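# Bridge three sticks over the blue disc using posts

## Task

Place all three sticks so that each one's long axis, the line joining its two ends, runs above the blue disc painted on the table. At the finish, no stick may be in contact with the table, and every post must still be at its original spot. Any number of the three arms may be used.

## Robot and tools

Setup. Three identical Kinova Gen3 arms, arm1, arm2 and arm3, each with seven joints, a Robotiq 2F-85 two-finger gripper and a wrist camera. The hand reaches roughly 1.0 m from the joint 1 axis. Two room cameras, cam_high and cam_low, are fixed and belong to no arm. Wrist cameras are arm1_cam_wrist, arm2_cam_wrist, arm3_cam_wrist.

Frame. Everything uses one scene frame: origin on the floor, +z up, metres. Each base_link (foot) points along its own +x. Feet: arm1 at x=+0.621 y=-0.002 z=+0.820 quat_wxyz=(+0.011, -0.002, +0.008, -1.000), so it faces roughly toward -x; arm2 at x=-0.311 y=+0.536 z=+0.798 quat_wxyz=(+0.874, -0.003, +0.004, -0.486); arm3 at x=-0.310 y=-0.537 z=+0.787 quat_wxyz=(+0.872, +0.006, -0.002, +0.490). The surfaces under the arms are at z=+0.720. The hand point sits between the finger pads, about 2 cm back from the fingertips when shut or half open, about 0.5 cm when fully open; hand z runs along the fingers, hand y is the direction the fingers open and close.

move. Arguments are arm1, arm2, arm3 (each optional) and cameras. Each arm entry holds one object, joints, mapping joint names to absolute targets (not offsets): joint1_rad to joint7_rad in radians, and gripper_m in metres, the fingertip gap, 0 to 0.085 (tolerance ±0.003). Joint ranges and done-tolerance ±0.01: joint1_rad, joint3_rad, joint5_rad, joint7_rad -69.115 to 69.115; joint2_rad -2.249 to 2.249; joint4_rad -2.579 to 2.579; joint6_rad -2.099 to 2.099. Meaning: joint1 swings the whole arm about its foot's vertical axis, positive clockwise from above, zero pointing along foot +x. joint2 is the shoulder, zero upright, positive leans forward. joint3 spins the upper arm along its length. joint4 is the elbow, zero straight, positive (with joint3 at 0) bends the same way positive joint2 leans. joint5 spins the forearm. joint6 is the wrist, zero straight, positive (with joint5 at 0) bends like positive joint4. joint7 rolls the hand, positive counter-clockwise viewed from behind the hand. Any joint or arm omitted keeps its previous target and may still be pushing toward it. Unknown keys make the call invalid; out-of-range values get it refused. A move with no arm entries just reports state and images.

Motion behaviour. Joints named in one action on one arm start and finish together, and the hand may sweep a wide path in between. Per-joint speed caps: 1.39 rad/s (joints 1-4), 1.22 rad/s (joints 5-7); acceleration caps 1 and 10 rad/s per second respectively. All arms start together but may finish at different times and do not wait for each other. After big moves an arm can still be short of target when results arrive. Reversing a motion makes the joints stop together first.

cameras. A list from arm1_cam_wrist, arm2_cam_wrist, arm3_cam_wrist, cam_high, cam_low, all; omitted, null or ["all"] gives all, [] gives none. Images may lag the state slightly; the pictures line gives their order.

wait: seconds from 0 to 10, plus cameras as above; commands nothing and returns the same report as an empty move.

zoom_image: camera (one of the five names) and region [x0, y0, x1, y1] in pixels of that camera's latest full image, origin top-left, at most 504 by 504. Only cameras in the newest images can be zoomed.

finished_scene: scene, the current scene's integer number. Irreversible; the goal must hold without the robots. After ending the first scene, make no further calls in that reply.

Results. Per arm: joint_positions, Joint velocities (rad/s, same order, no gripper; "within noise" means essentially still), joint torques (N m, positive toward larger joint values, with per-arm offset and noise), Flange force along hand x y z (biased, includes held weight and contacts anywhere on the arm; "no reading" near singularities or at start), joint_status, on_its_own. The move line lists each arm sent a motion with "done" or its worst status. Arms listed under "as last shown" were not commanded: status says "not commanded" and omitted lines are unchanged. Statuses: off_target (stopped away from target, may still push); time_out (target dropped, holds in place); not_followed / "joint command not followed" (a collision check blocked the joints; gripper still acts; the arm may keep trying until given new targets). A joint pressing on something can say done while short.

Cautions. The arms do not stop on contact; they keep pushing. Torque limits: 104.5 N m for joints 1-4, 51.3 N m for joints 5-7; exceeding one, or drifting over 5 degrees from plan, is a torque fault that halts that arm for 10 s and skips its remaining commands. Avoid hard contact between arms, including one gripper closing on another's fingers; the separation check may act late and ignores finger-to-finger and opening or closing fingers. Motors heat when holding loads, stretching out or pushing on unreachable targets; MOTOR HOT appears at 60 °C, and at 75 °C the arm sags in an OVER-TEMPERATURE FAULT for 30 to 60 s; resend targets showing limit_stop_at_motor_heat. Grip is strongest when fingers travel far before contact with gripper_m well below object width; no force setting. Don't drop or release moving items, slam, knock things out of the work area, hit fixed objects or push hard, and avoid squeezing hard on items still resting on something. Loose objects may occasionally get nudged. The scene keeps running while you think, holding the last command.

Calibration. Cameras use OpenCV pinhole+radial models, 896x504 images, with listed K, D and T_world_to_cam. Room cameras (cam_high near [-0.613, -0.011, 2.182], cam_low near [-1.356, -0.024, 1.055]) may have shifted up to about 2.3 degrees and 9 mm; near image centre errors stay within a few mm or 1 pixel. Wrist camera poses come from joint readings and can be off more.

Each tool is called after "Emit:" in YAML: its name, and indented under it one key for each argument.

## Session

Emit:
move:

Emit:
zoom_image:
  camera: "cam_high"
  region: [320, 160, 460, 260]

Emit:
zoom_image:
  camera: "cam_high"
  region: [360, 245, 500, 345]

Emit:
zoom_image:
  camera: "cam_high"
  region: [460, 165, 600, 265]

Emit:
zoom_image:
  camera: "cam_high"
  region: [460, 245, 600, 345]

Scene clock: 0.00 s.
Joint torques (N m): no reading
Motor temperatures (°C): arm1=[29 33 26 32 39 37 44] | arm2=[28 27 26 28 35 35 43] | arm3=[31 31 29 31 33 40 39]
Flange force (N): no reading
Joint velocities: within noise
arm1.joint_positions: joint1_rad=-0.330 joint2_rad=-0.578 joint3_rad=-0.009 joint4_rad=+1.352 joint5_rad=-0.118 joint6_rad=+1.828 joint7_rad=+1.036 gripper_m=+0.085
arm1.joint_status: not commanded
arm1.hand: x=+0.4899 y=-0.0749 z=+1.4159 quat_wxyz=(-0.151, -0.962, +0.053, +0.222) (m; scene frame)
arm2.joint_positions: joint1_rad=-0.866 joint2_rad=-0.203 joint3_rad=-0.045 joint4_rad=+1.627 joint5_rad=+0.050 joint6_rad=+2.032 joint7_rad=+2.133 gripper_m=+0.085
arm2.joint_status: not commanded
arm2.hand: x=-0.1814 y=+0.4859 z=+1.2438 quat_wxyz=(+0.162, +0.215, -0.963, -0.025) (m; scene frame)
arm3.joint_positions: joint1_rad=-0.150 joint2_rad=-0.375 joint3_rad=+0.010 joint4_rad=+1.619 joint5_rad=+0.016 joint6_rad=+1.927 joint7_rad=+1.401 gripper_m=+0.085
arm3.joint_status: not commanded
arm3.hand: x=-0.2278 y=-0.4309 z=+1.2537 quat_wxyz=(+0.006, +0.475, -0.880, +0.008) (m; scene frame)
pictures: arm1_cam_wrist, arm2_cam_wrist, arm3_cam_wrist, cam_high, cam_low
camera_calibration:
arm1_cam_wrist: T_world_to_cam=[[-0.0241618, -0.954321, 0.297806, -0.478205], [-0.903829, 0.148153, 0.401427, -0.0570241], [-0.427211, -0.259467, -0.866122, 1.56422], [0, 0, 0, 1]] pos_world=[0.605157, -0.0420507, 1.52011]
arm2_cam_wrist: T_world_to_cam=[[-0.418058, 0.903703, 0.0924614, -0.625903], [0.85787, 0.426224, -0.287042, 0.364094], [-0.29881, -0.0406803, -0.953445, 1.29851], [0, 0, 0, 1]] pos_world=[-0.186002, 0.463268, 1.40044]
arm3_cam_wrist: T_world_to_cam=[[-0.837116, 0.546605, -0.0214327, 0.0772967], [0.547007, 0.836769, -0.0245253, 0.57271], [0.00452858, -0.0322543, -0.999469, 1.39069], [0, 0, 0, 1]] pos_world=[-0.254868, -0.476621, 1.40565]

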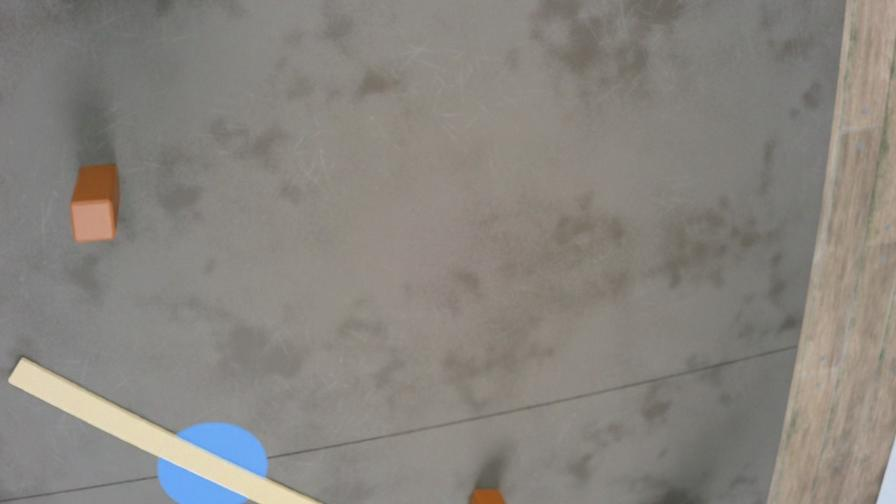

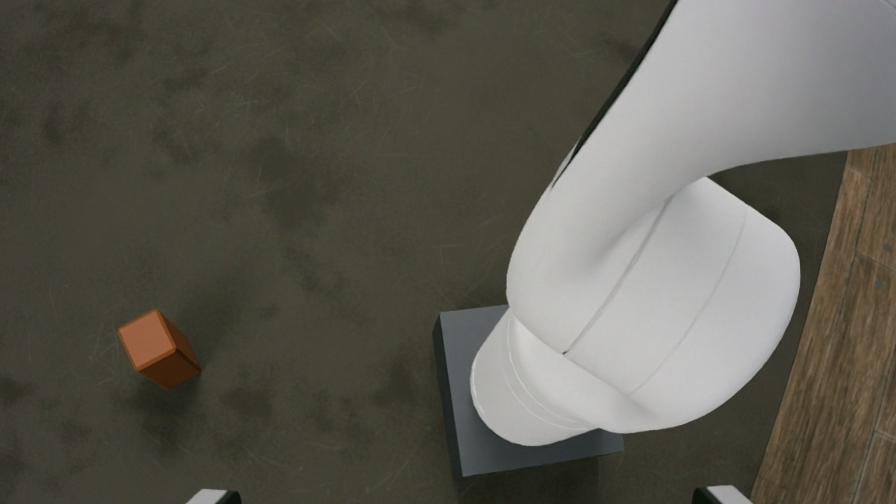

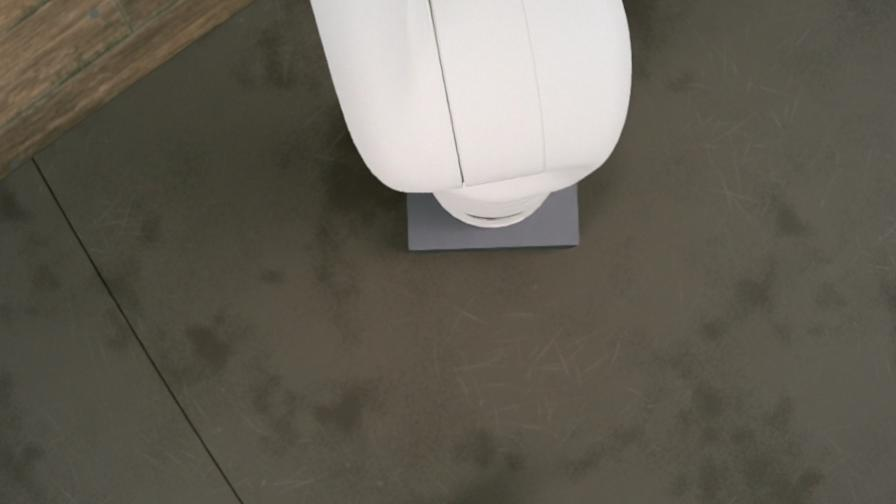

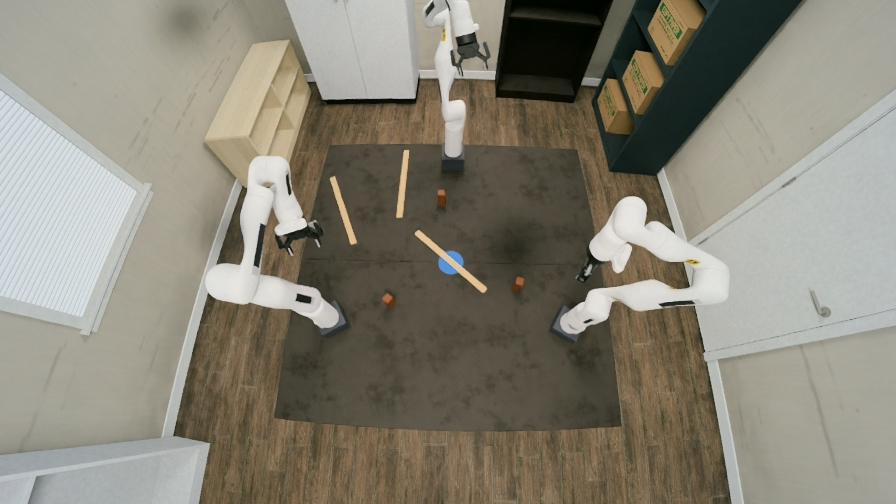

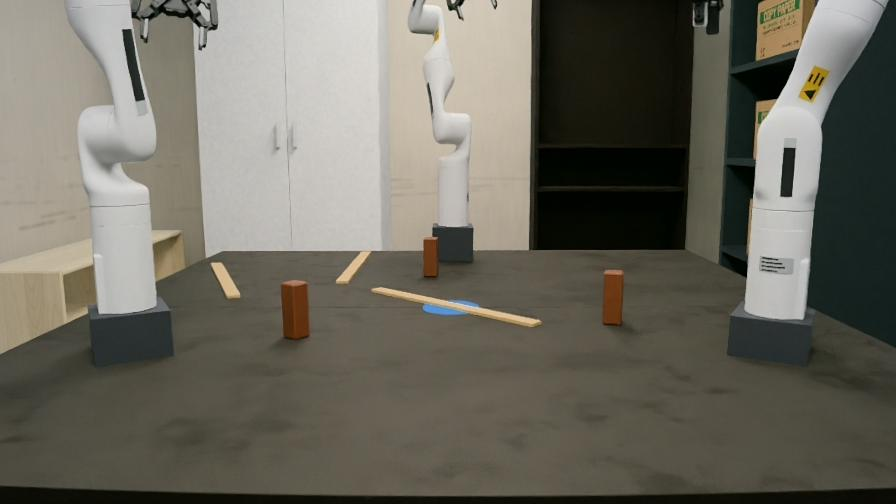

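Scaled by 3.600 from the camera's 896x504 image, which has a finer 1280x720 frame.

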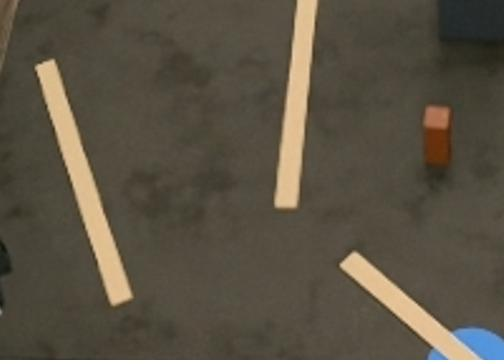

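Scaled by 3.600 from the camera's 896x504 image, which has a finer 1280x720 frame.

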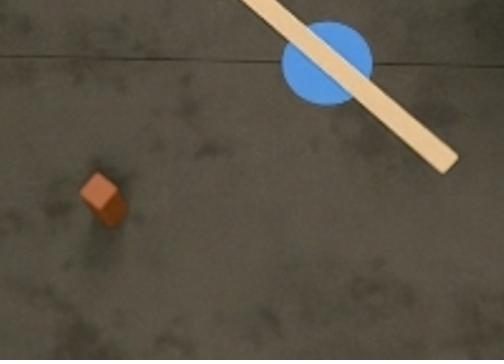

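Scaled by 3.600 from the camera's 896x504 image, which has a finer 1280x720 frame.

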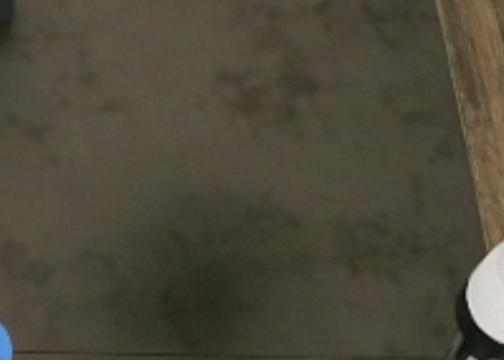

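Scaled by 3.600 from the camera's 896x504 image, which has a finer 1280x720 frame.

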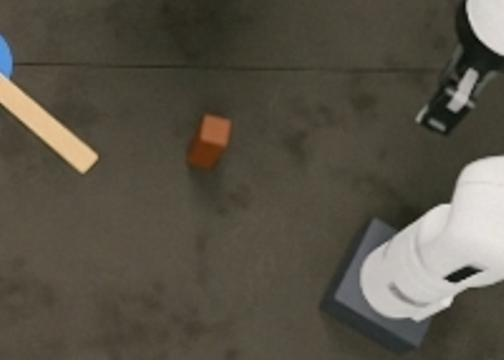

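Emit:
move:
  arm1: {"joints":{"joint1_rad":1.219,"joint2_rad":0.3903,"joint3_rad":0,"joint4_rad":2.3478,"joint5_rad":0,"joint6_rad":0.4035,"joint7_rad":2.784,"gripper_m":0.055}}
  arm2: {"joints":{"joint1_rad":-1.1147,"joint2_rad":0.7128,"joint3_rad":0,"joint4_rad":1.4835,"joint5_rad":0,"joint6_rad":0.9453,"joint7_rad":1.9056,"gripper_m":0.055}}
  arm3: {"joints":{"joint1_rad":-0.1012,"joint2_rad":0.7593,"joint3_rad":0,"joint4_rad":1.3834,"joint5_rad":0,"joint6_rad":0.9989,"joint7_rad":1.2956,"gripper_m":0.055}}

Scene clock: 162.67 s.
Joint torques (N m): arm1=[-0.26 -10.69 0.83 -3.65 0.15 0.25 -0.19] | arm2=[-0.24 -21.97 0.42 -7.68 -0.2 -0.16 -0.28] | arm3=[0.64 -21.25 1.86 -9.32 0.38 -0.16 0.17]
Motor temperatures (°C): arm1=[29 32 26 33 39 37 43] | arm2=[28 26 26 29 35 35 43] | arm3=[31 30 29 31 33 40 39]
Flange force (N): arm1=[1.9 0.2 -0.4] | arm2=[-1.0 -1.4 2.4] | arm3=[7.4 0.0 1.5]
move: arm1 done; arm2 done; arm3 done
Joint velocities: within noise
arm1.joint_positions: joint1_rad=+1.219 joint2_rad=+0.390 joint3_rad=+0.000 joint4_rad=+2.348 joint5_rad=+0.000 joint6_rad=+0.404 joint7_rad=+2.784 gripper_m=+0.055
arm1.joint_status: all done
arm1.hand: x=+0.5416 y=+0.2700 z=+0.8983 quat_wxyz=(+0.008, -1.000, -0.008, +0.002) (m; scene frame)
arm2.joint_positions: joint1_rad=-1.115 joint2_rad=+0.713 joint3_rad=+0.000 joint4_rad=+1.483 joint5_rad=+0.000 joint6_rad=+0.945 joint7_rad=+1.906 gripper_m=+0.055
arm2.joint_status: all done
arm2.hand: x=+0.2202 y=+0.5642 z=+0.8998 quat_wxyz=(+0.005, +0.215, -0.977, -0.001) (m; scene frame)
arm3.joint_positions: joint1_rad=-0.101 joint2_rad=+0.759 joint3_rad=+0.000 joint4_rad=+1.383 joint5_rad=+0.000 joint6_rad=+0.999 joint7_rad=+1.296 gripper_m=+0.055
arm3.joint_status: all done
arm3.hand: x=-0.0486 y=-0.0491 z=+0.9001 quat_wxyz=(-0.001, +0.413, -0.911, -0.006) (m; scene frame)
pictures: arm1_cam_wrist, arm2_cam_wrist, arm3_cam_wrist, cam_high, cam_low
camera_calibration:
arm1_cam_wrist: T_world_to_cam=[[0.0314547, -0.999127, -0.0274995, 0.280528], [-0.999436, -0.0311166, -0.0126401, 0.61858], [0.0117734, 0.0278816, -0.999542, 1.03208], [0, 0, 0, 1]] pos_world=[0.597256, 0.270755, 1.04714]
arm2_cam_wrist: T_world_to_cam=[[-0.423308, 0.905671, -0.0238708, -0.392228], [0.905871, 0.423527, 0.00475498, -0.384132], [0.0144164, -0.0196111, -0.999704, 1.05448], [0, 0, 0, 1]] pos_world=[0.166739, 0.538599, 1.04663]
arm3_cam_wrist: T_world_to_cam=[[-0.752902, 0.658117, -0.00450025, 0.00531419], [0.658119, 0.752913, 0.00123323, 0.124671], [0.00419991, -0.0020332, -0.999989, 1.05076], [0, 0, 0, 1]] pos_world=[-0.0824605, -0.0952275, 1.05062]

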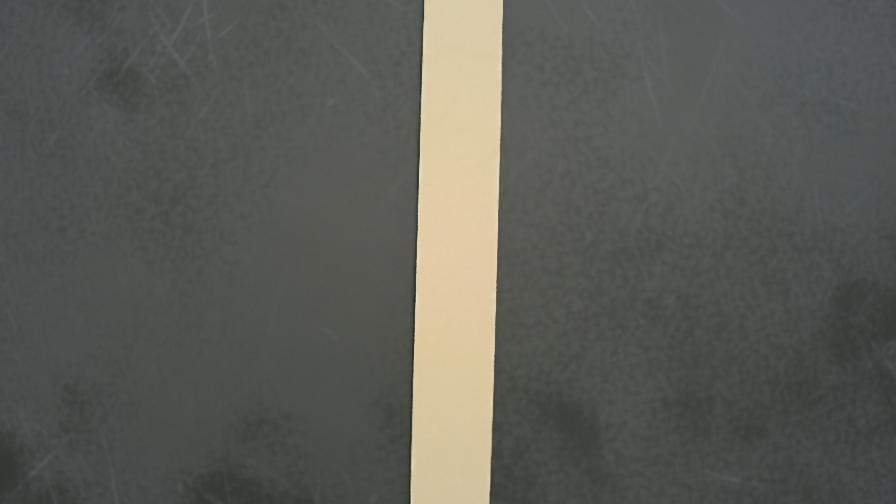

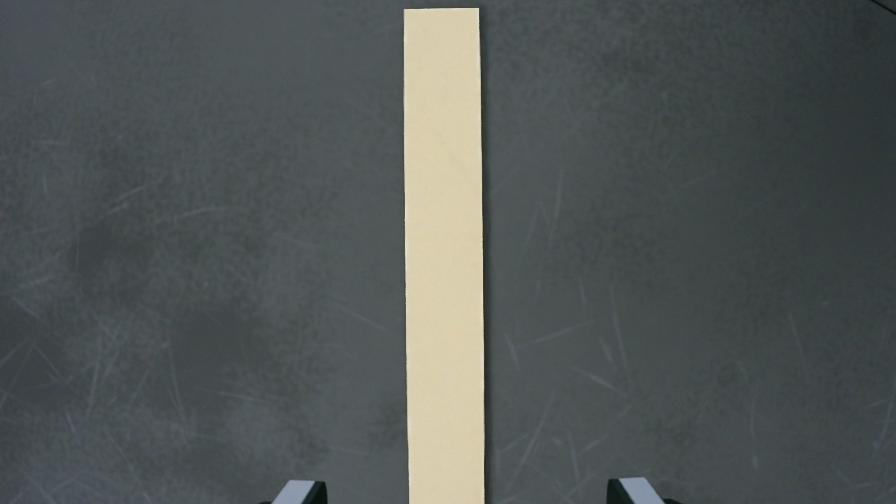

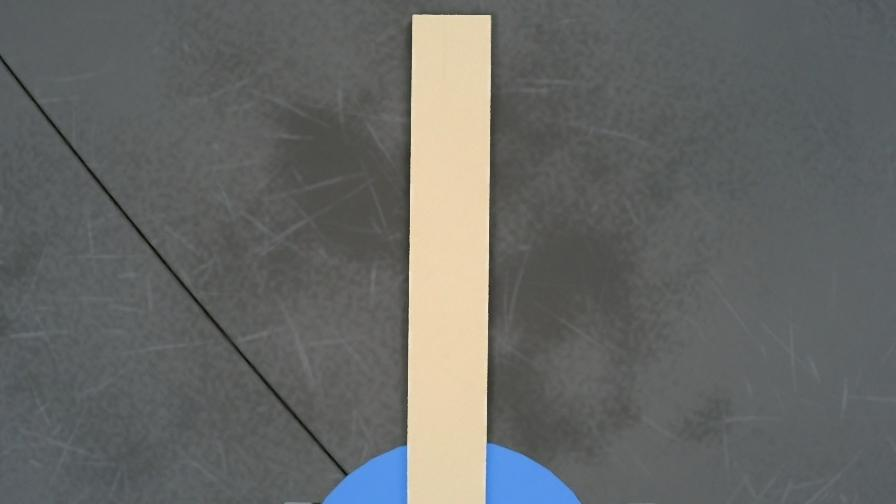

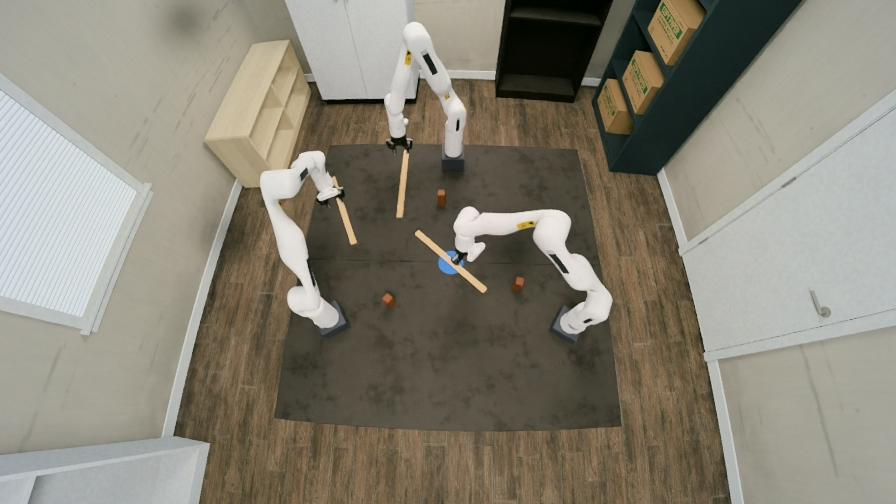

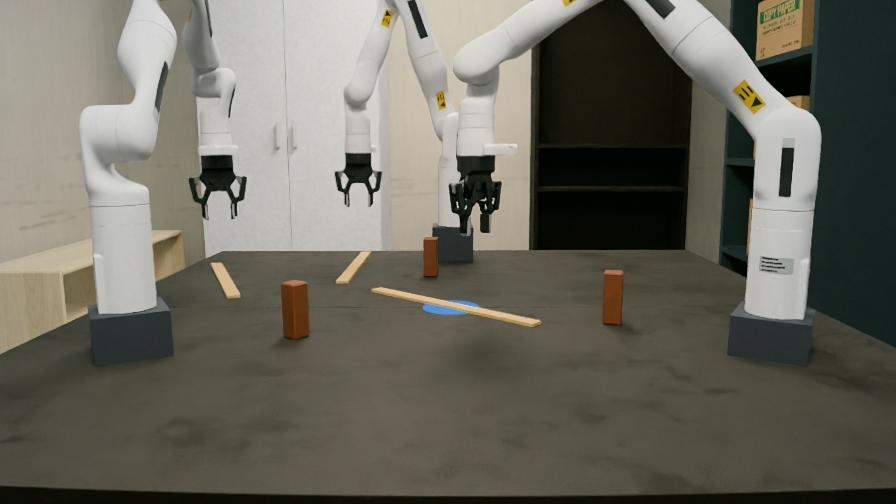

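Emit:
move:
  arm1: {"joints":{"joint1_rad":1.2206,"joint2_rad":0.9142,"joint4_rad":2.3816,"joint6_rad":-0.1542,"joint7_rad":2.762}}
  arm2: {"joints":{"joint1_rad":-1.0981,"joint2_rad":0.981,"joint4_rad":1.536,"joint6_rad":0.6246,"joint7_rad":1.9335}}
  arm3: {"joints":{"joint1_rad":-0.0881,"joint2_rad":1.0069,"joint4_rad":1.4587,"joint6_rad":0.676,"joint7_rad":1.2986}}
  cameras: ["arm1_cam_wrist","arm2_cam_wrist","arm3_cam_wrist"]

Scene clock: 231.93 s.
Joint torques (N m): arm1=[-0.25 -14.05 1.08 1.11 0.1 0.26 -0.18] | arm2=[-0.23 -23.45 0.49 -5.66 -0.18 -0.18 -0.23] | arm3=[0.64 -22.52 1.92 -7.46 0.37 -0.17 0.13]
Motor temperatures (°C): arm1=[29 33 26 32 39 37 43] | arm2=[28 28 26 29 35 35 43] | arm3=[31 31 29 31 33 40 39]
Flange force (N): arm1=[1.0 0.6 -1.7] | arm2=[-0.3 -1.0 2.7] | arm3=[7.3 -0.2 -0.6]
move: arm1 done; arm2 done; arm3 done
Joint velocities: within noise
arm1.joint_positions: joint1_rad=+1.221 joint2_rad=+0.914 joint3_rad=+0.000 joint4_rad=+2.382 joint5_rad=+0.000 joint6_rad=-0.154 joint7_rad=+2.762 gripper_m=+0.055
arm1.joint_status: all done
arm1.hand: x=+0.5408 y=+0.2741 z=+0.7446 quat_wxyz=(+0.008, -1.000, +0.004, +0.003) (m; scene frame)
arm2.joint_positions: joint1_rad=-1.098 joint2_rad=+0.981 joint3_rad=+0.000 joint4_rad=+1.536 joint5_rad=+0.000 joint6_rad=+0.625 joint7_rad=+1.933 gripper_m=+0.055
arm2.joint_status: all done
arm2.hand: x=+0.2225 y=+0.5556 z=+0.7446 quat_wxyz=(+0.005, +0.221, -0.975, -0.001) (m; scene frame)
arm3.joint_positions: joint1_rad=-0.088 joint2_rad=+1.007 joint3_rad=+0.000 joint4_rad=+1.459 joint5_rad=+0.000 joint6_rad=+0.676 joint7_rad=+1.299 gripper_m=+0.055
arm3.joint_status: all done
arm3.hand: x=-0.0434 y=-0.0523 z=+0.7447 quat_wxyz=(-0.001, +0.408, -0.913, -0.006) (m; scene frame)
pictures: arm1_cam_wrist, arm2_cam_wrist, arm3_cam_wrist
camera_calibration:
arm1_cam_wrist: T_world_to_cam=[[0.00784789, -0.999593, -0.0274425, 0.293207], [-0.999897, -0.00751371, -0.0122597, 0.609377], [0.0120485, 0.0275359, -0.999548, 0.878223], [0, 0, 0, 1]] pos_world=[0.596431, 0.273484, 0.893343]
arm2_cam_wrist: T_world_to_cam=[[-0.433533, 0.900824, -0.0237697, -0.382373], [0.901018, 0.433755, 0.00485518, -0.386486], [0.0146839, -0.019312, -0.999706, 0.898906], [0, 0, 0, 1]] pos_world=[0.16926, 0.529451, 0.891429]
arm3_cam_wrist: T_world_to_cam=[[-0.746246, 0.665655, -0.00444359, 0.0113617], [0.665658, 0.746256, 0.00111225, 0.123823], [0.00405643, -0.0021279, -0.99999, 0.895216], [0, 0, 0, 1]] pos_world=[-0.0775766, -0.0980618, 0.895119]

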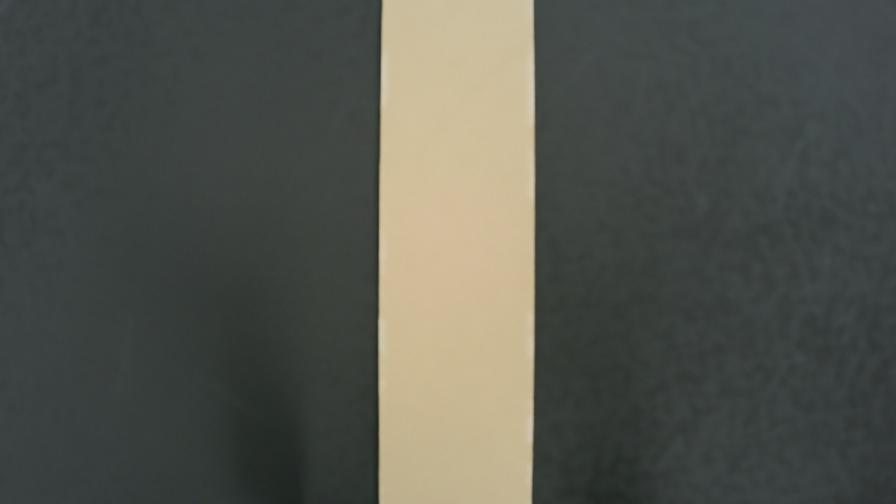

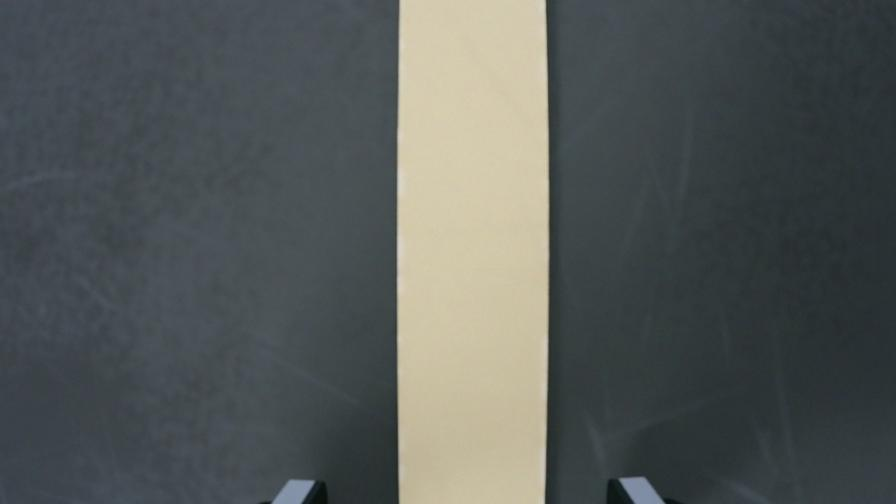

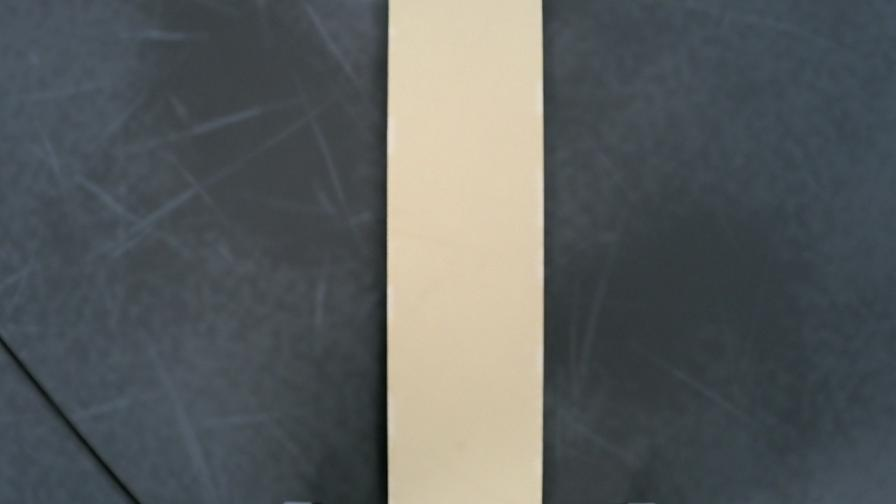

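Emit:
move:
  arm1: {"joints":{"gripper_m":0.0}}
  arm2: {"joints":{"gripper_m":0.0}}
  arm3: {"joints":{"gripper_m":0.0}}
  cameras: []

Emit:
move:
  arm1: {"joints":{"joint2_rad":0.3872,"joint4_rad":2.3415,"joint6_rad":0.4129}}
  arm2: {"joints":{"joint2_rad":0.7192,"joint4_rad":1.4691,"joint6_rad":0.9533}}
  arm3: {"joints":{"joint2_rad":0.7558,"joint4_rad":1.3905,"joint6_rad":0.9953}}

Scene clock: 245.03 s.
Joint torques (N m): arm1=[-0.17 -7.17 0.74 -1.43 -0.06 -0.39 -0.35] | arm2=[-0.22 -17.77 0.45 -3.79 -0.13 -0.25 -0.2] | arm3=[0.54 -16.38 1.86 -6.11 0.43 -0.7 0.12]
Motor temperatures (°C): arm1=[29 33 26 32 39 37 43] | arm2=[28 28 26 29 35 35 43] | arm3=[31 32 29 31 33 40 39]
Flange force (N): arm1=[1.9 2.4 -28.4] | arm2=[-0.2 -0.9 -8.1] | arm3=[9.3 -0.8 -12.7]
move: arm1 off_target; arm2 off_target; arm3 off_target
Joint velocities: within noise
arm1.joint_positions: joint1_rad=+1.221 joint2_rad=+0.914 joint3_rad=+0.000 joint4_rad=+2.382 joint5_rad=+0.000 joint6_rad=-0.154 joint7_rad=+2.762 gripper_m=+0.023
arm1.joint_status: gripper_m off_target (ended at +0.023, target +0.000)
arm1.hand: x=+0.5408 y=+0.2741 z=+0.7446 quat_wxyz=(+0.008, -1.000, +0.004, +0.003) (m; scene frame)
arm2.joint_positions: joint1_rad=-1.098 joint2_rad=+0.981 joint3_rad=+0.000 joint4_rad=+1.536 joint5_rad=+0.000 joint6_rad=+0.625 joint7_rad=+1.933 gripper_m=+0.023
arm2.joint_status: gripper_m off_target (ended at +0.023, target +0.000)
arm2.hand: x=+0.2225 y=+0.5556 z=+0.7446 quat_wxyz=(+0.005, +0.221, -0.975, -0.001) (m; scene frame)
arm3.joint_positions: joint1_rad=-0.088 joint2_rad=+1.007 joint3_rad=+0.000 joint4_rad=+1.459 joint5_rad=+0.000 joint6_rad=+0.676 joint7_rad=+1.299 gripper_m=+0.024
arm3.joint_status: gripper_m off_target (ended at +0.024, target +0.000)
arm3.hand: x=-0.0434 y=-0.0523 z=+0.7447 quat_wxyz=(-0.001, +0.408, -0.913, -0.006) (m; scene frame)
pictures: none
No camera images: "cameras" was empty.

Scene clock: 246.80 s.
Joint torques (N m): arm1=[-0.29 -10.7 0.81 -3.7 0.14 0.25 -0.16] | arm2=[-0.21 -22.41 0.4 -7.9 -0.17 -0.2 -0.24] | arm3=[0.65 -21.5 1.88 -9.51 0.4 -0.21 0.15]
Motor temperatures (°C): arm1=[29 33 26 32 39 37 43] | arm2=[28 28 26 29 35 35 43] | arm3=[31 32 29 31 33 40 39]
Flange force (N): arm1=[1.9 0.1 -0.5] | arm2=[-1.0 -1.3 2.9] | arm3=[7.4 0.0 2.0]
move: arm1 done; arm2 done; arm3 done
Joint velocities: within noise
arm1.joint_positions: joint1_rad=+1.221 joint2_rad=+0.387 joint3_rad=+0.000 joint4_rad=+2.341 joint5_rad=+0.000 joint6_rad=+0.413 joint7_rad=+2.762 gripper_m=+0.000
arm1.joint_status: all done
arm1.on_its_own: gripper_m moved -0.023 to your old target +0.000
arm1.hand: x=+0.5415 y=+0.2715 z=+0.9000 quat_wxyz=(+0.008, -1.000, +0.004, +0.003) (m; scene frame)
arm2.joint_positions: joint1_rad=-1.098 joint2_rad=+0.719 joint3_rad=+0.000 joint4_rad=+1.469 joint5_rad=+0.000 joint6_rad=+0.953 joint7_rad=+1.933 gripper_m=+0.023
arm2.joint_status: all done
arm2.hand: x=+0.2241 y=+0.5557 z=+0.9001 quat_wxyz=(+0.005, +0.221, -0.975, -0.001) (m; scene frame)
arm3.joint_positions: joint1_rad=-0.088 joint2_rad=+0.756 joint3_rad=+0.000 joint4_rad=+1.391 joint5_rad=+0.000 joint6_rad=+0.995 joint7_rad=+1.299 gripper_m=+0.024
arm3.joint_status: all done
arm3.hand: x=-0.0430 y=-0.0541 z=+0.9001 quat_wxyz=(-0.001, +0.408, -0.913, -0.006) (m; scene frame)
pictures: arm1_cam_wrist, arm2_cam_wrist, arm3_cam_wrist, cam_high, cam_low
camera_calibration:
arm1_cam_wrist: T_world_to_cam=[[0.00784645, -0.999595, -0.0273426, 0.294867], [-0.999897, -0.00751349, -0.0122589, 0.611963], [0.0120485, 0.027436, -0.999551, 1.03374], [0, 0, 0, 1]] pos_world=[0.597131, 0.270984, 1.04884]
arm2_cam_wrist: T_world_to_cam=[[-0.433535, 0.900823, -0.0237697, -0.377983], [0.901017, 0.433756, 0.00485516, -0.388683], [0.0146839, -0.019312, -0.999706, 1.05434], [0, 0, 0, 1]] pos_world=[0.17086, 0.529451, 1.04693]
arm3_cam_wrist: T_world_to_cam=[[-0.746246, 0.665655, -0.00444359, 0.0134747], [0.665658, 0.746256, 0.00111225, 0.124794], [0.00405643, -0.0021279, -0.99999, 1.05071], [0, 0, 0, 1]] pos_world=[-0.0772766, -0.0998618, 1.05062]

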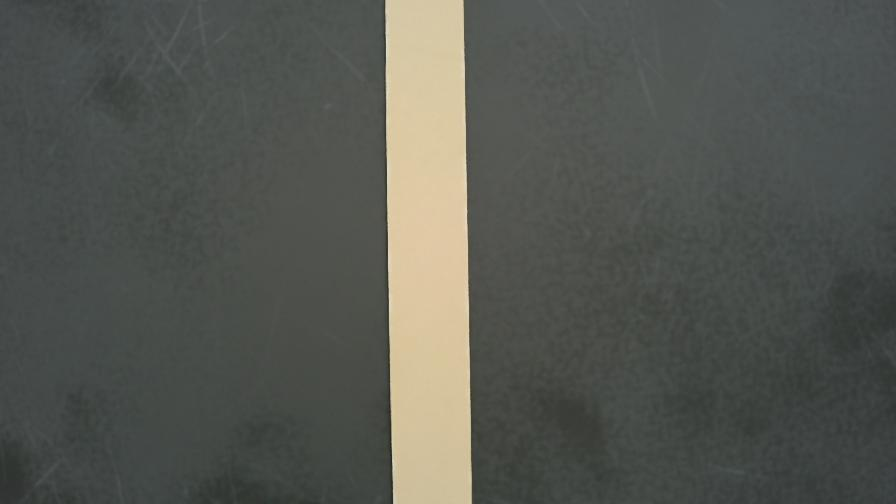

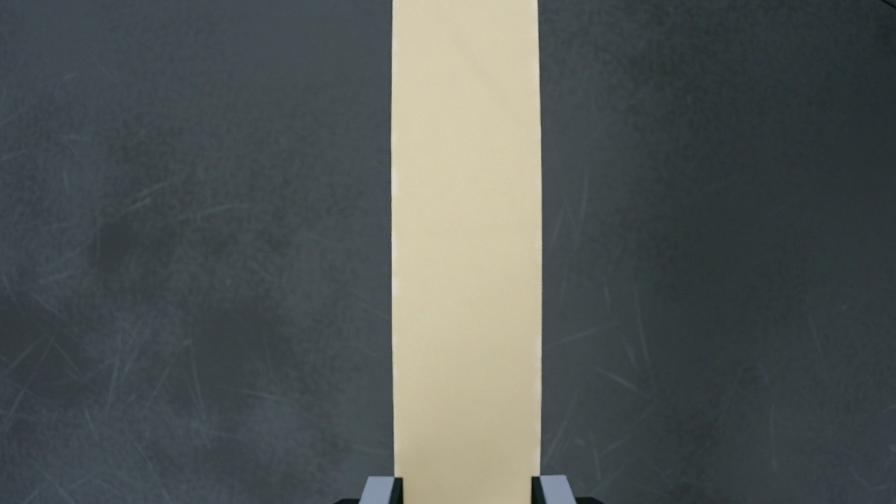

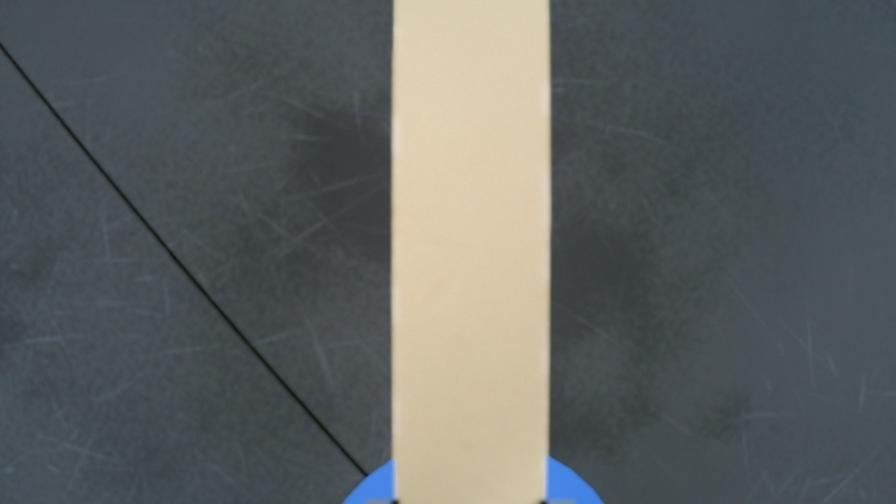

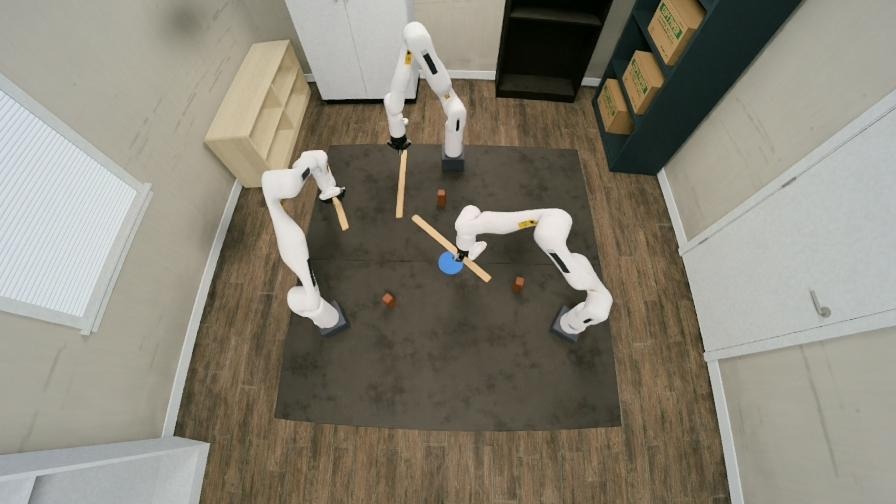

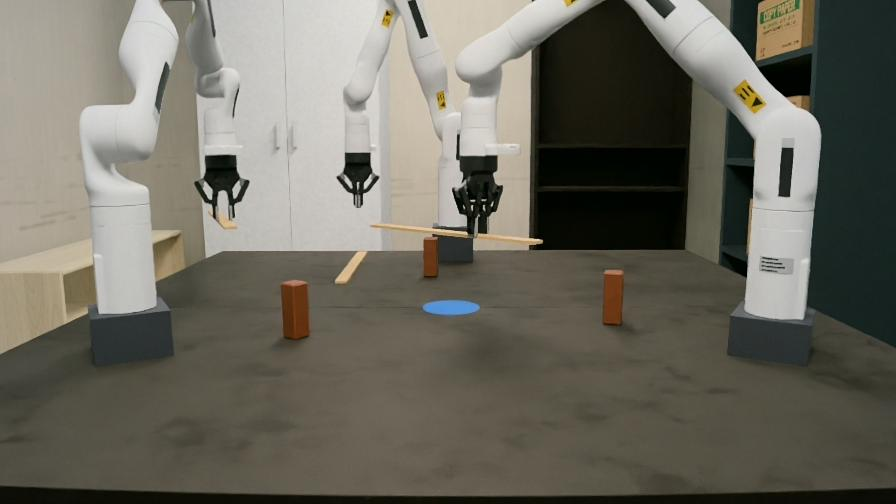

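Emit:
move:
  arm1: {"joints":{"joint1_rad":1.2296,"joint2_rad":0.7233,"joint4_rad":2.3532,"joint6_rad":0.0815,"joint7_rad":2.785,"gripper_m":0.055}}
  cameras: ["arm1_cam_wrist"]

Scene clock: 294.23 s.
Joint torques (N m): arm1=[-0.26 -13.34 1.01 -0.75 0.11 0.29 -0.17] | arm2=[-0.16 -22.41 0.45 -7.92 -0.15 -0.21 -0.29] | arm3=[0.58 -21.56 1.92 -9.56 0.36 -0.25 0.13]
Motor temperatures (°C): arm1=[29 33 26 32 39 37 43] | arm2=[28 29 26 29 35 35 43] | arm3=[31 33 29 31 33 40 39]
Flange force (N): arm1=[1.5 0.6 -1.2] | arm2=[-0.9 -1.3 2.9] | arm3=[7.4 -0.2 2.1]
move: arm1 done
Joint velocities: within noise
arm1.joint_positions: joint1_rad=+1.230 joint2_rad=+0.723 joint3_rad=+0.000 joint4_rad=+2.353 joint5_rad=+0.000 joint6_rad=+0.081 joint7_rad=+2.785 gripper_m=+0.055
arm1.joint_status: all done
arm1.hand: x=+0.5404 y=+0.2821 z=+0.8003 quat_wxyz=(+0.001, -1.000, -0.003, +0.000) (m; scene frame)
arm2, arm3: as last shown
pictures: arm1_cam_wrist
camera_calibration:
arm1_cam_wrist: T_world_to_cam=[[0.0219921, -0.999686, -0.0120123, 0.282812], [-0.999601, -0.021774, -0.0179922, 0.61822], [0.017725, 0.0124032, -0.999766, 0.935086], [0, 0, 0, 1]] pos_world=[0.595179, 0.284586, 0.949387]

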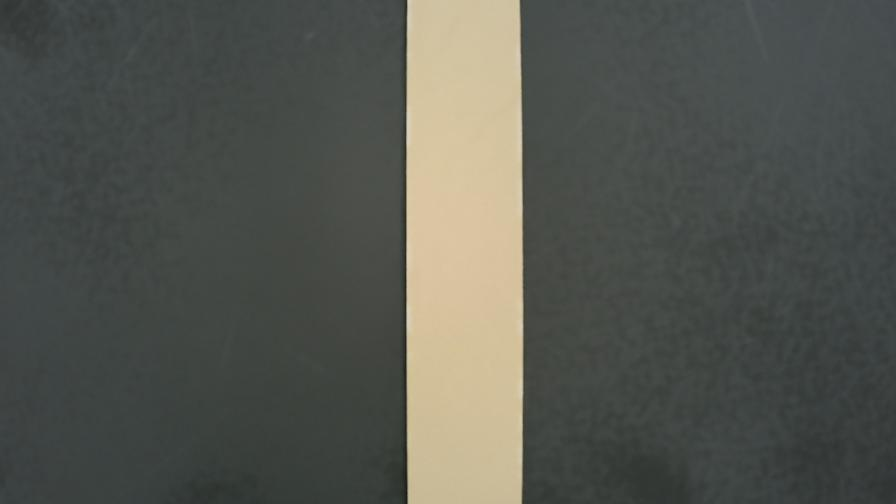

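Emit:
move:
  arm1: {"joints":{"joint1_rad":1.2269,"joint2_rad":0.9091,"joint4_rad":2.3465,"joint6_rad":-0.0976,"joint7_rad":2.782}}
  cameras: ["arm1_cam_wrist"]

Emit:
move:
  arm1: {"joints":{"gripper_m":0.0}}
  cameras: ["arm1_cam_wrist","cam_low"]

Emit:
zoom_image:
  camera: "cam_low"
  region: [300, 200, 420, 300]

Scene clock: 304.40 s.
Joint torques (N m): arm1=[-0.25 -14.29 1.03 0.8 0.09 0.3 -0.18] | arm2=[-0.21 -22.45 0.43 -7.95 -0.19 -0.18 -0.25] | arm3=[0.69 -21.53 1.85 -9.5 0.34 -0.17 0.17]
Motor temperatures (°C): arm1=[29 33 26 32 39 37 43] | arm2=[28 29 26 29 35 35 43] | arm3=[31 33 29 31 33 40 39]
Flange force (N): arm1=[1.1 0.7 -1.6] | arm2=[-0.8 -1.2 3.1] | arm3=[7.5 0.1 2.1]
move: arm1 done
Joint velocities: within noise
arm1.joint_positions: joint1_rad=+1.227 joint2_rad=+0.909 joint3_rad=+0.000 joint4_rad=+2.346 joint5_rad=+0.000 joint6_rad=-0.098 joint7_rad=+2.782 gripper_m=+0.055
arm1.joint_status: all done
arm1.hand: x=+0.5403 y=+0.2803 z=+0.7447 quat_wxyz=(+0.001, -1.000, -0.003, +0.000) (m; scene frame)
arm2, arm3: as last shown
pictures: arm1_cam_wrist
camera_calibration:
arm1_cam_wrist: T_world_to_cam=[[0.0215942, -0.999695, -0.0120204, 0.280595], [-0.99961, -0.0213761, -0.0179853, 0.61697], [0.0177229, 0.0124041, -0.999766, 0.879624], [0, 0, 0, 1]] pos_world=[0.595081, 0.282786, 0.893887]

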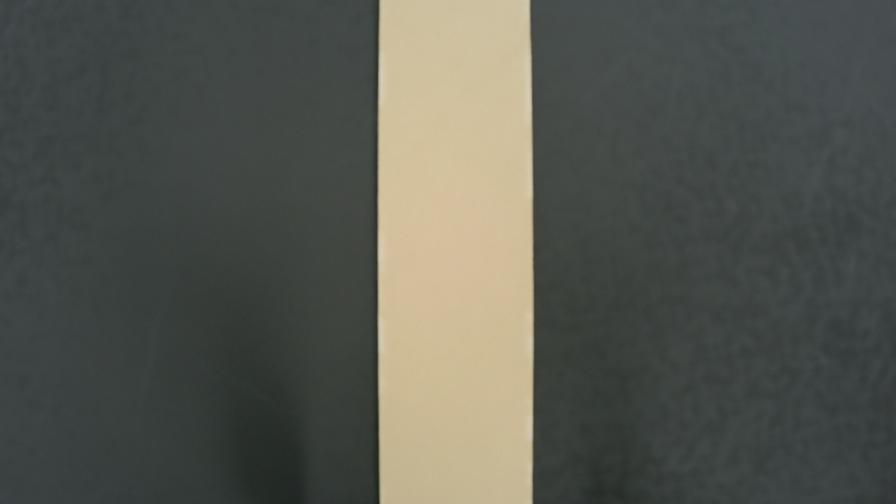

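Scene clock: 305.30 s.
Joint torques (N m): arm1=[-0.04 -7.42 0.94 -2.61 -0.12 -1.04 -0.39] | arm2=[-0.23 -22.45 0.37 -7.93 -0.21 -0.18 -0.26] | arm3=[0.69 -21.51 1.91 -9.48 0.38 -0.18 0.16]
Motor temperatures (°C): arm1=[29 33 26 32 39 37 43] | arm2=[28 29 26 29 35 35 43] | arm3=[31 33 29 31 33 40 39]
Flange force (N): arm1=[2.2 4.4 -29.9] | arm2=[-0.9 -1.3 3.0] | arm3=[7.4 0.1 2.1]
move: arm1 off_target
Joint velocities: within noise
arm1.joint_positions: joint1_rad=+1.227 joint2_rad=+0.909 joint3_rad=+0.000 joint4_rad=+2.346 joint5_rad=+0.000 joint6_rad=-0.098 joint7_rad=+2.782 gripper_m=+0.023
arm1.joint_status: gripper_m off_target (ended at +0.023, target +0.000)
arm1.hand: x=+0.5403 y=+0.2803 z=+0.7448 quat_wxyz=(+0.001, -1.000, -0.003, +0.000) (m; scene frame)
arm2, arm3: as last shown
pictures: arm1_cam_wrist, cam_low
camera_calibration:
arm1_cam_wrist: T_world_to_cam=[[0.0215956, -0.999693, -0.0121182, 0.280681], [-0.999608, -0.0213745, -0.0180874, 0.61706], [0.0178228, 0.012504, -0.999763, 0.879534], [0, 0, 0, 1]] pos_world=[0.59508, 0.282786, 0.893888]

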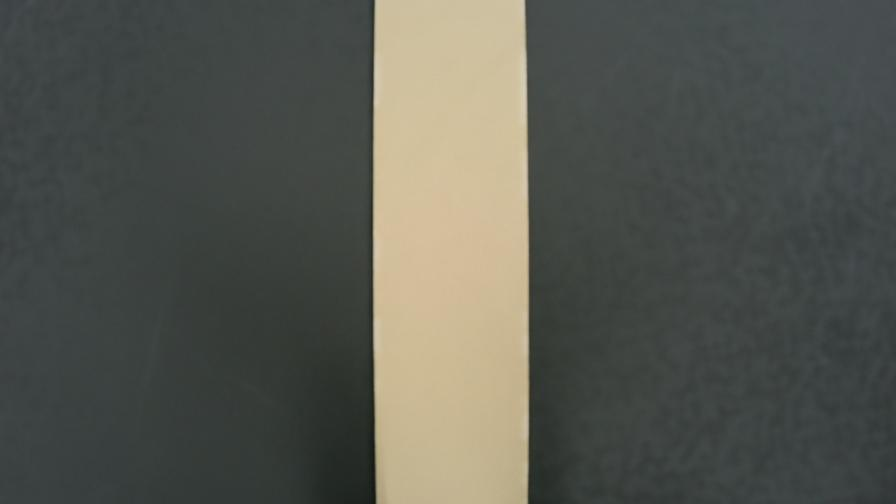

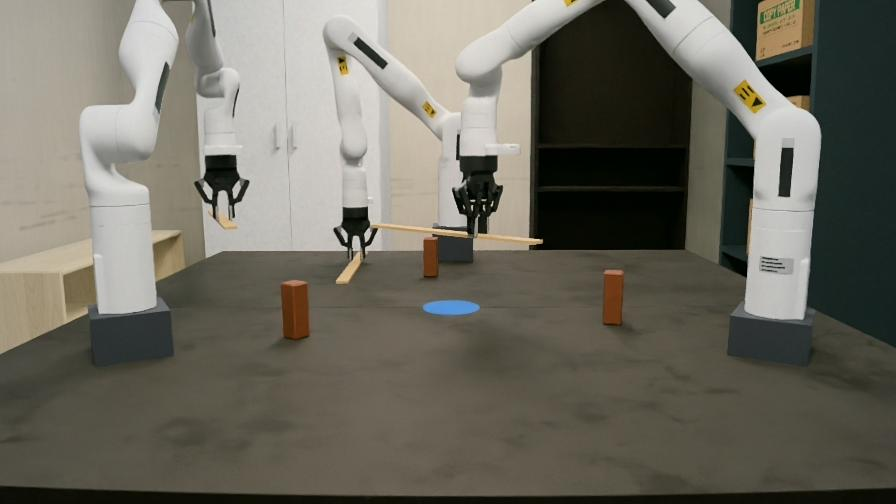

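Scaled by 4.200 from the camera's 896x504 image, which has a finer 1280x720 frame.

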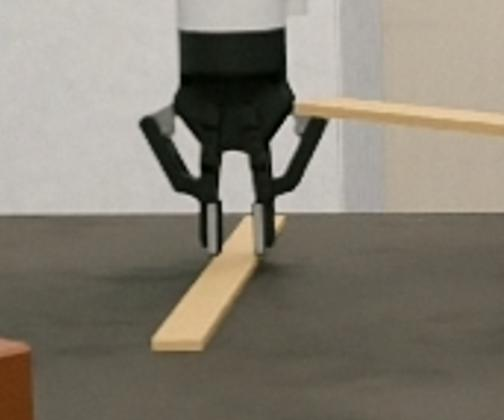

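Emit:
move:
  arm1: {"joints":{"gripper_m":0.055}}
  cameras: []

Emit:
move:
  arm1: {"joints":{"joint2_rad":0.9158,"joint4_rad":2.3453,"joint6_rad":-0.1031}}
  cameras: []

Scene clock: 323.87 s.
Joint torques (N m): arm1=[-0.25 -14.28 1.05 0.83 0.1 0.31 -0.17] | arm2=[-0.23 -22.47 0.42 -7.93 -0.22 -0.17 -0.26] | arm3=[0.68 -21.47 1.89 -9.48 0.36 -0.18 0.12]
Motor temperatures (°C): arm1=[29 33 26 32 39 37 43] | arm2=[28 29 26 29 35 35 43] | arm3=[31 34 29 31 33 40 39]
Flange force (N): arm1=[1.1 0.6 -1.6] | arm2=[-0.9 -1.3 3.1] | arm3=[7.4 0.0 2.0]
move: arm1 done
Joint velocities: within noise
arm1.joint_positions: joint1_rad=+1.227 joint2_rad=+0.909 joint3_rad=+0.000 joint4_rad=+2.347 joint5_rad=+0.000 joint6_rad=-0.098 joint7_rad=+2.782 gripper_m=+0.055
arm1.joint_status: all done
arm1.hand: x=+0.5403 y=+0.2803 z=+0.7447 quat_wxyz=(+0.001, -1.000, -0.003, +0.000) (m; scene frame)
arm2, arm3: as last shown
pictures: none
No camera images: "cameras" was empty.

Scene clock: 324.33 s.
Joint torques (N m): arm1=[-0.23 -14.33 1.03 0.89 0.1 0.3 -0.17] | arm2=[-0.18 -22.43 0.43 -7.94 -0.22 -0.18 -0.23] | arm3=[0.61 -21.51 1.94 -9.53 0.38 -0.19 0.14]
Motor temperatures (°C): arm1=[29 33 26 32 39 37 43] | arm2=[28 29 26 29 35 35 43] | arm3=[31 34 29 31 33 40 39]
Flange force (N): arm1=[1.0 0.6 -1.6] | arm2=[-0.9 -1.1 3.0] | arm3=[7.5 -0.2 2.1]
move: arm1 done
Joint velocities: within noise
arm1.joint_positions: joint1_rad=+1.227 joint2_rad=+0.916 joint3_rad=+0.000 joint4_rad=+2.345 joint5_rad=+0.000 joint6_rad=-0.103 joint7_rad=+2.782 gripper_m=+0.055
arm1.joint_status: all done
arm1.hand: x=+0.5403 y=+0.2803 z=+0.7427 quat_wxyz=(+0.001, -1.000, -0.003, +0.000) (m; scene frame)
arm2, arm3: as last shown
pictures: none
No camera images: "cameras" was empty.

Still no contact at z=.7427. Close here.

Emit:
move:
  arm1: {"joints":{"gripper_m":0.0}}
  cameras: []

Scene clock: 330.23 s.
Joint torques (N m): arm1=[-0.16 -7.03 0.78 -2.6 -0.06 -1.02 -0.33] | arm2=[-0.22 -22.49 0.4 -7.95 -0.17 -0.23 -0.27] | arm3=[0.63 -21.54 1.94 -9.51 0.4 -0.21 0.12]
Motor temperatures (°C): arm1=[29 33 26 32 39 37 43] | arm2=[28 29 26 29 35 35 43] | arm3=[31 34 29 31 33 40 39]
Flange force (N): arm1=[2.4 4.2 -31.3] | arm2=[-1.0 -1.4 3.0] | arm3=[7.3 -0.1 2.1]
move: arm1 off_target
Joint velocities: within noise
arm1.joint_positions: joint1_rad=+1.227 joint2_rad=+0.916 joint3_rad=+0.000 joint4_rad=+2.345 joint5_rad=+0.000 joint6_rad=-0.103 joint7_rad=+2.782 gripper_m=+0.024
arm1.joint_status: gripper_m off_target (ended at +0.024, target +0.000)
arm1.hand: x=+0.5403 y=+0.2803 z=+0.7427 quat_wxyz=(+0.001, -1.000, -0.003, +0.000) (m; scene frame)
arm2, arm3: as last shown
pictures: none
No camera images: "cameras" was empty.

Emit:
move:
  arm1: {"joints":{"joint2_rad":0.8576,"joint4_rad":2.354,"joint6_rad":-0.0536}}
  cameras: ["arm1_cam_wrist","cam_low"]

Scene clock: 338.70 s.
Joint torques (N m): arm1=[-0.21 -14.22 1.04 0.45 0.11 0.28 -0.19] | arm2=[-0.26 -22.42 0.42 -7.94 -0.2 -0.22 -0.28] | arm3=[0.61 -21.54 1.9 -9.52 0.35 -0.24 0.14]
Motor temperatures (°C): arm1=[29 33 26 32 39 37 43] | arm2=[28 29 26 29 35 35 43] | arm3=[31 34 29 31 33 40 39]
Flange force (N): arm1=[1.0 0.6 -0.9] | arm2=[-0.8 -1.4 2.9] | arm3=[7.3 -0.1 2.0]
move: arm1 done
Joint velocities: within noise
arm1.joint_positions: joint1_rad=+1.227 joint2_rad=+0.858 joint3_rad=+0.000 joint4_rad=+2.354 joint5_rad=+0.000 joint6_rad=-0.054 joint7_rad=+2.782 gripper_m=+0.024
arm1.joint_status: all done
arm1.hand: x=+0.5404 y=+0.2800 z=+0.7602 quat_wxyz=(+0.001, -1.000, -0.003, +0.000) (m; scene frame)
arm2, arm3: as last shown
pictures: arm1_cam_wrist, cam_low
camera_calibration:
arm1_cam_wrist: T_world_to_cam=[[0.0215936, -0.999695, -0.0120182, 0.280476], [-0.999608, -0.0213743, -0.0180853, 0.61743], [0.0178228, 0.012404, -0.999764, 0.894961], [0, 0, 0, 1]] pos_world=[0.59518, 0.282486, 0.909287]

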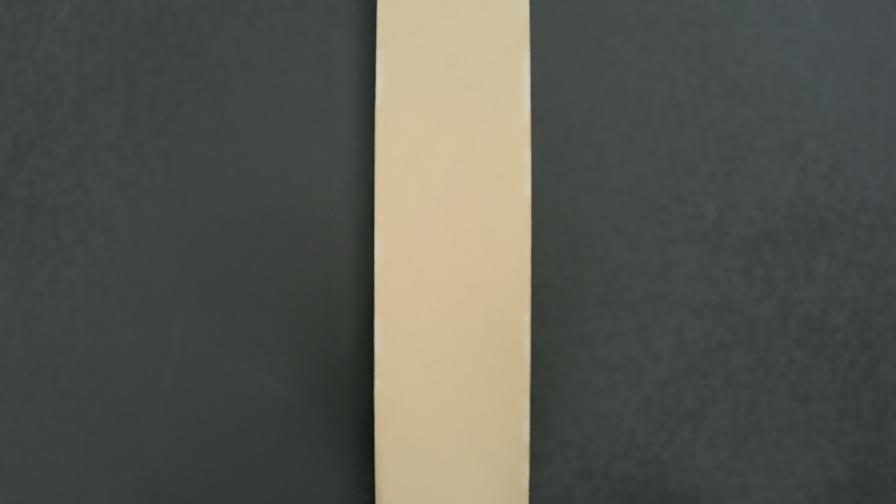

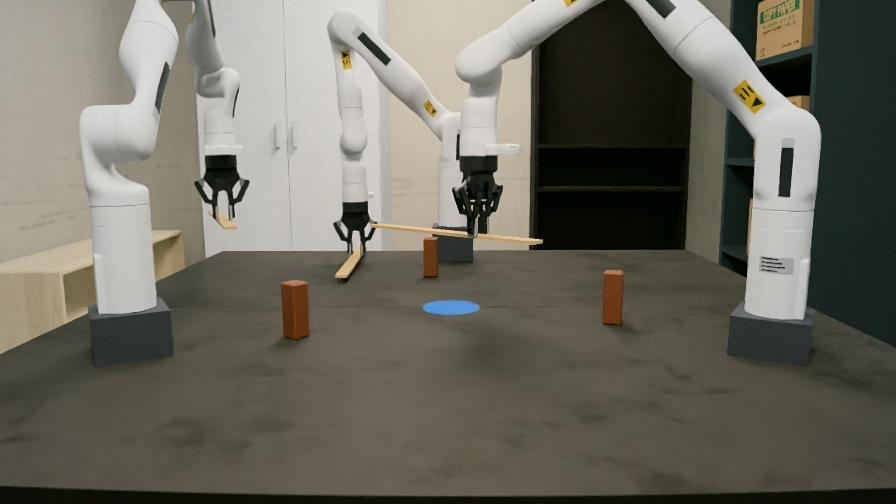

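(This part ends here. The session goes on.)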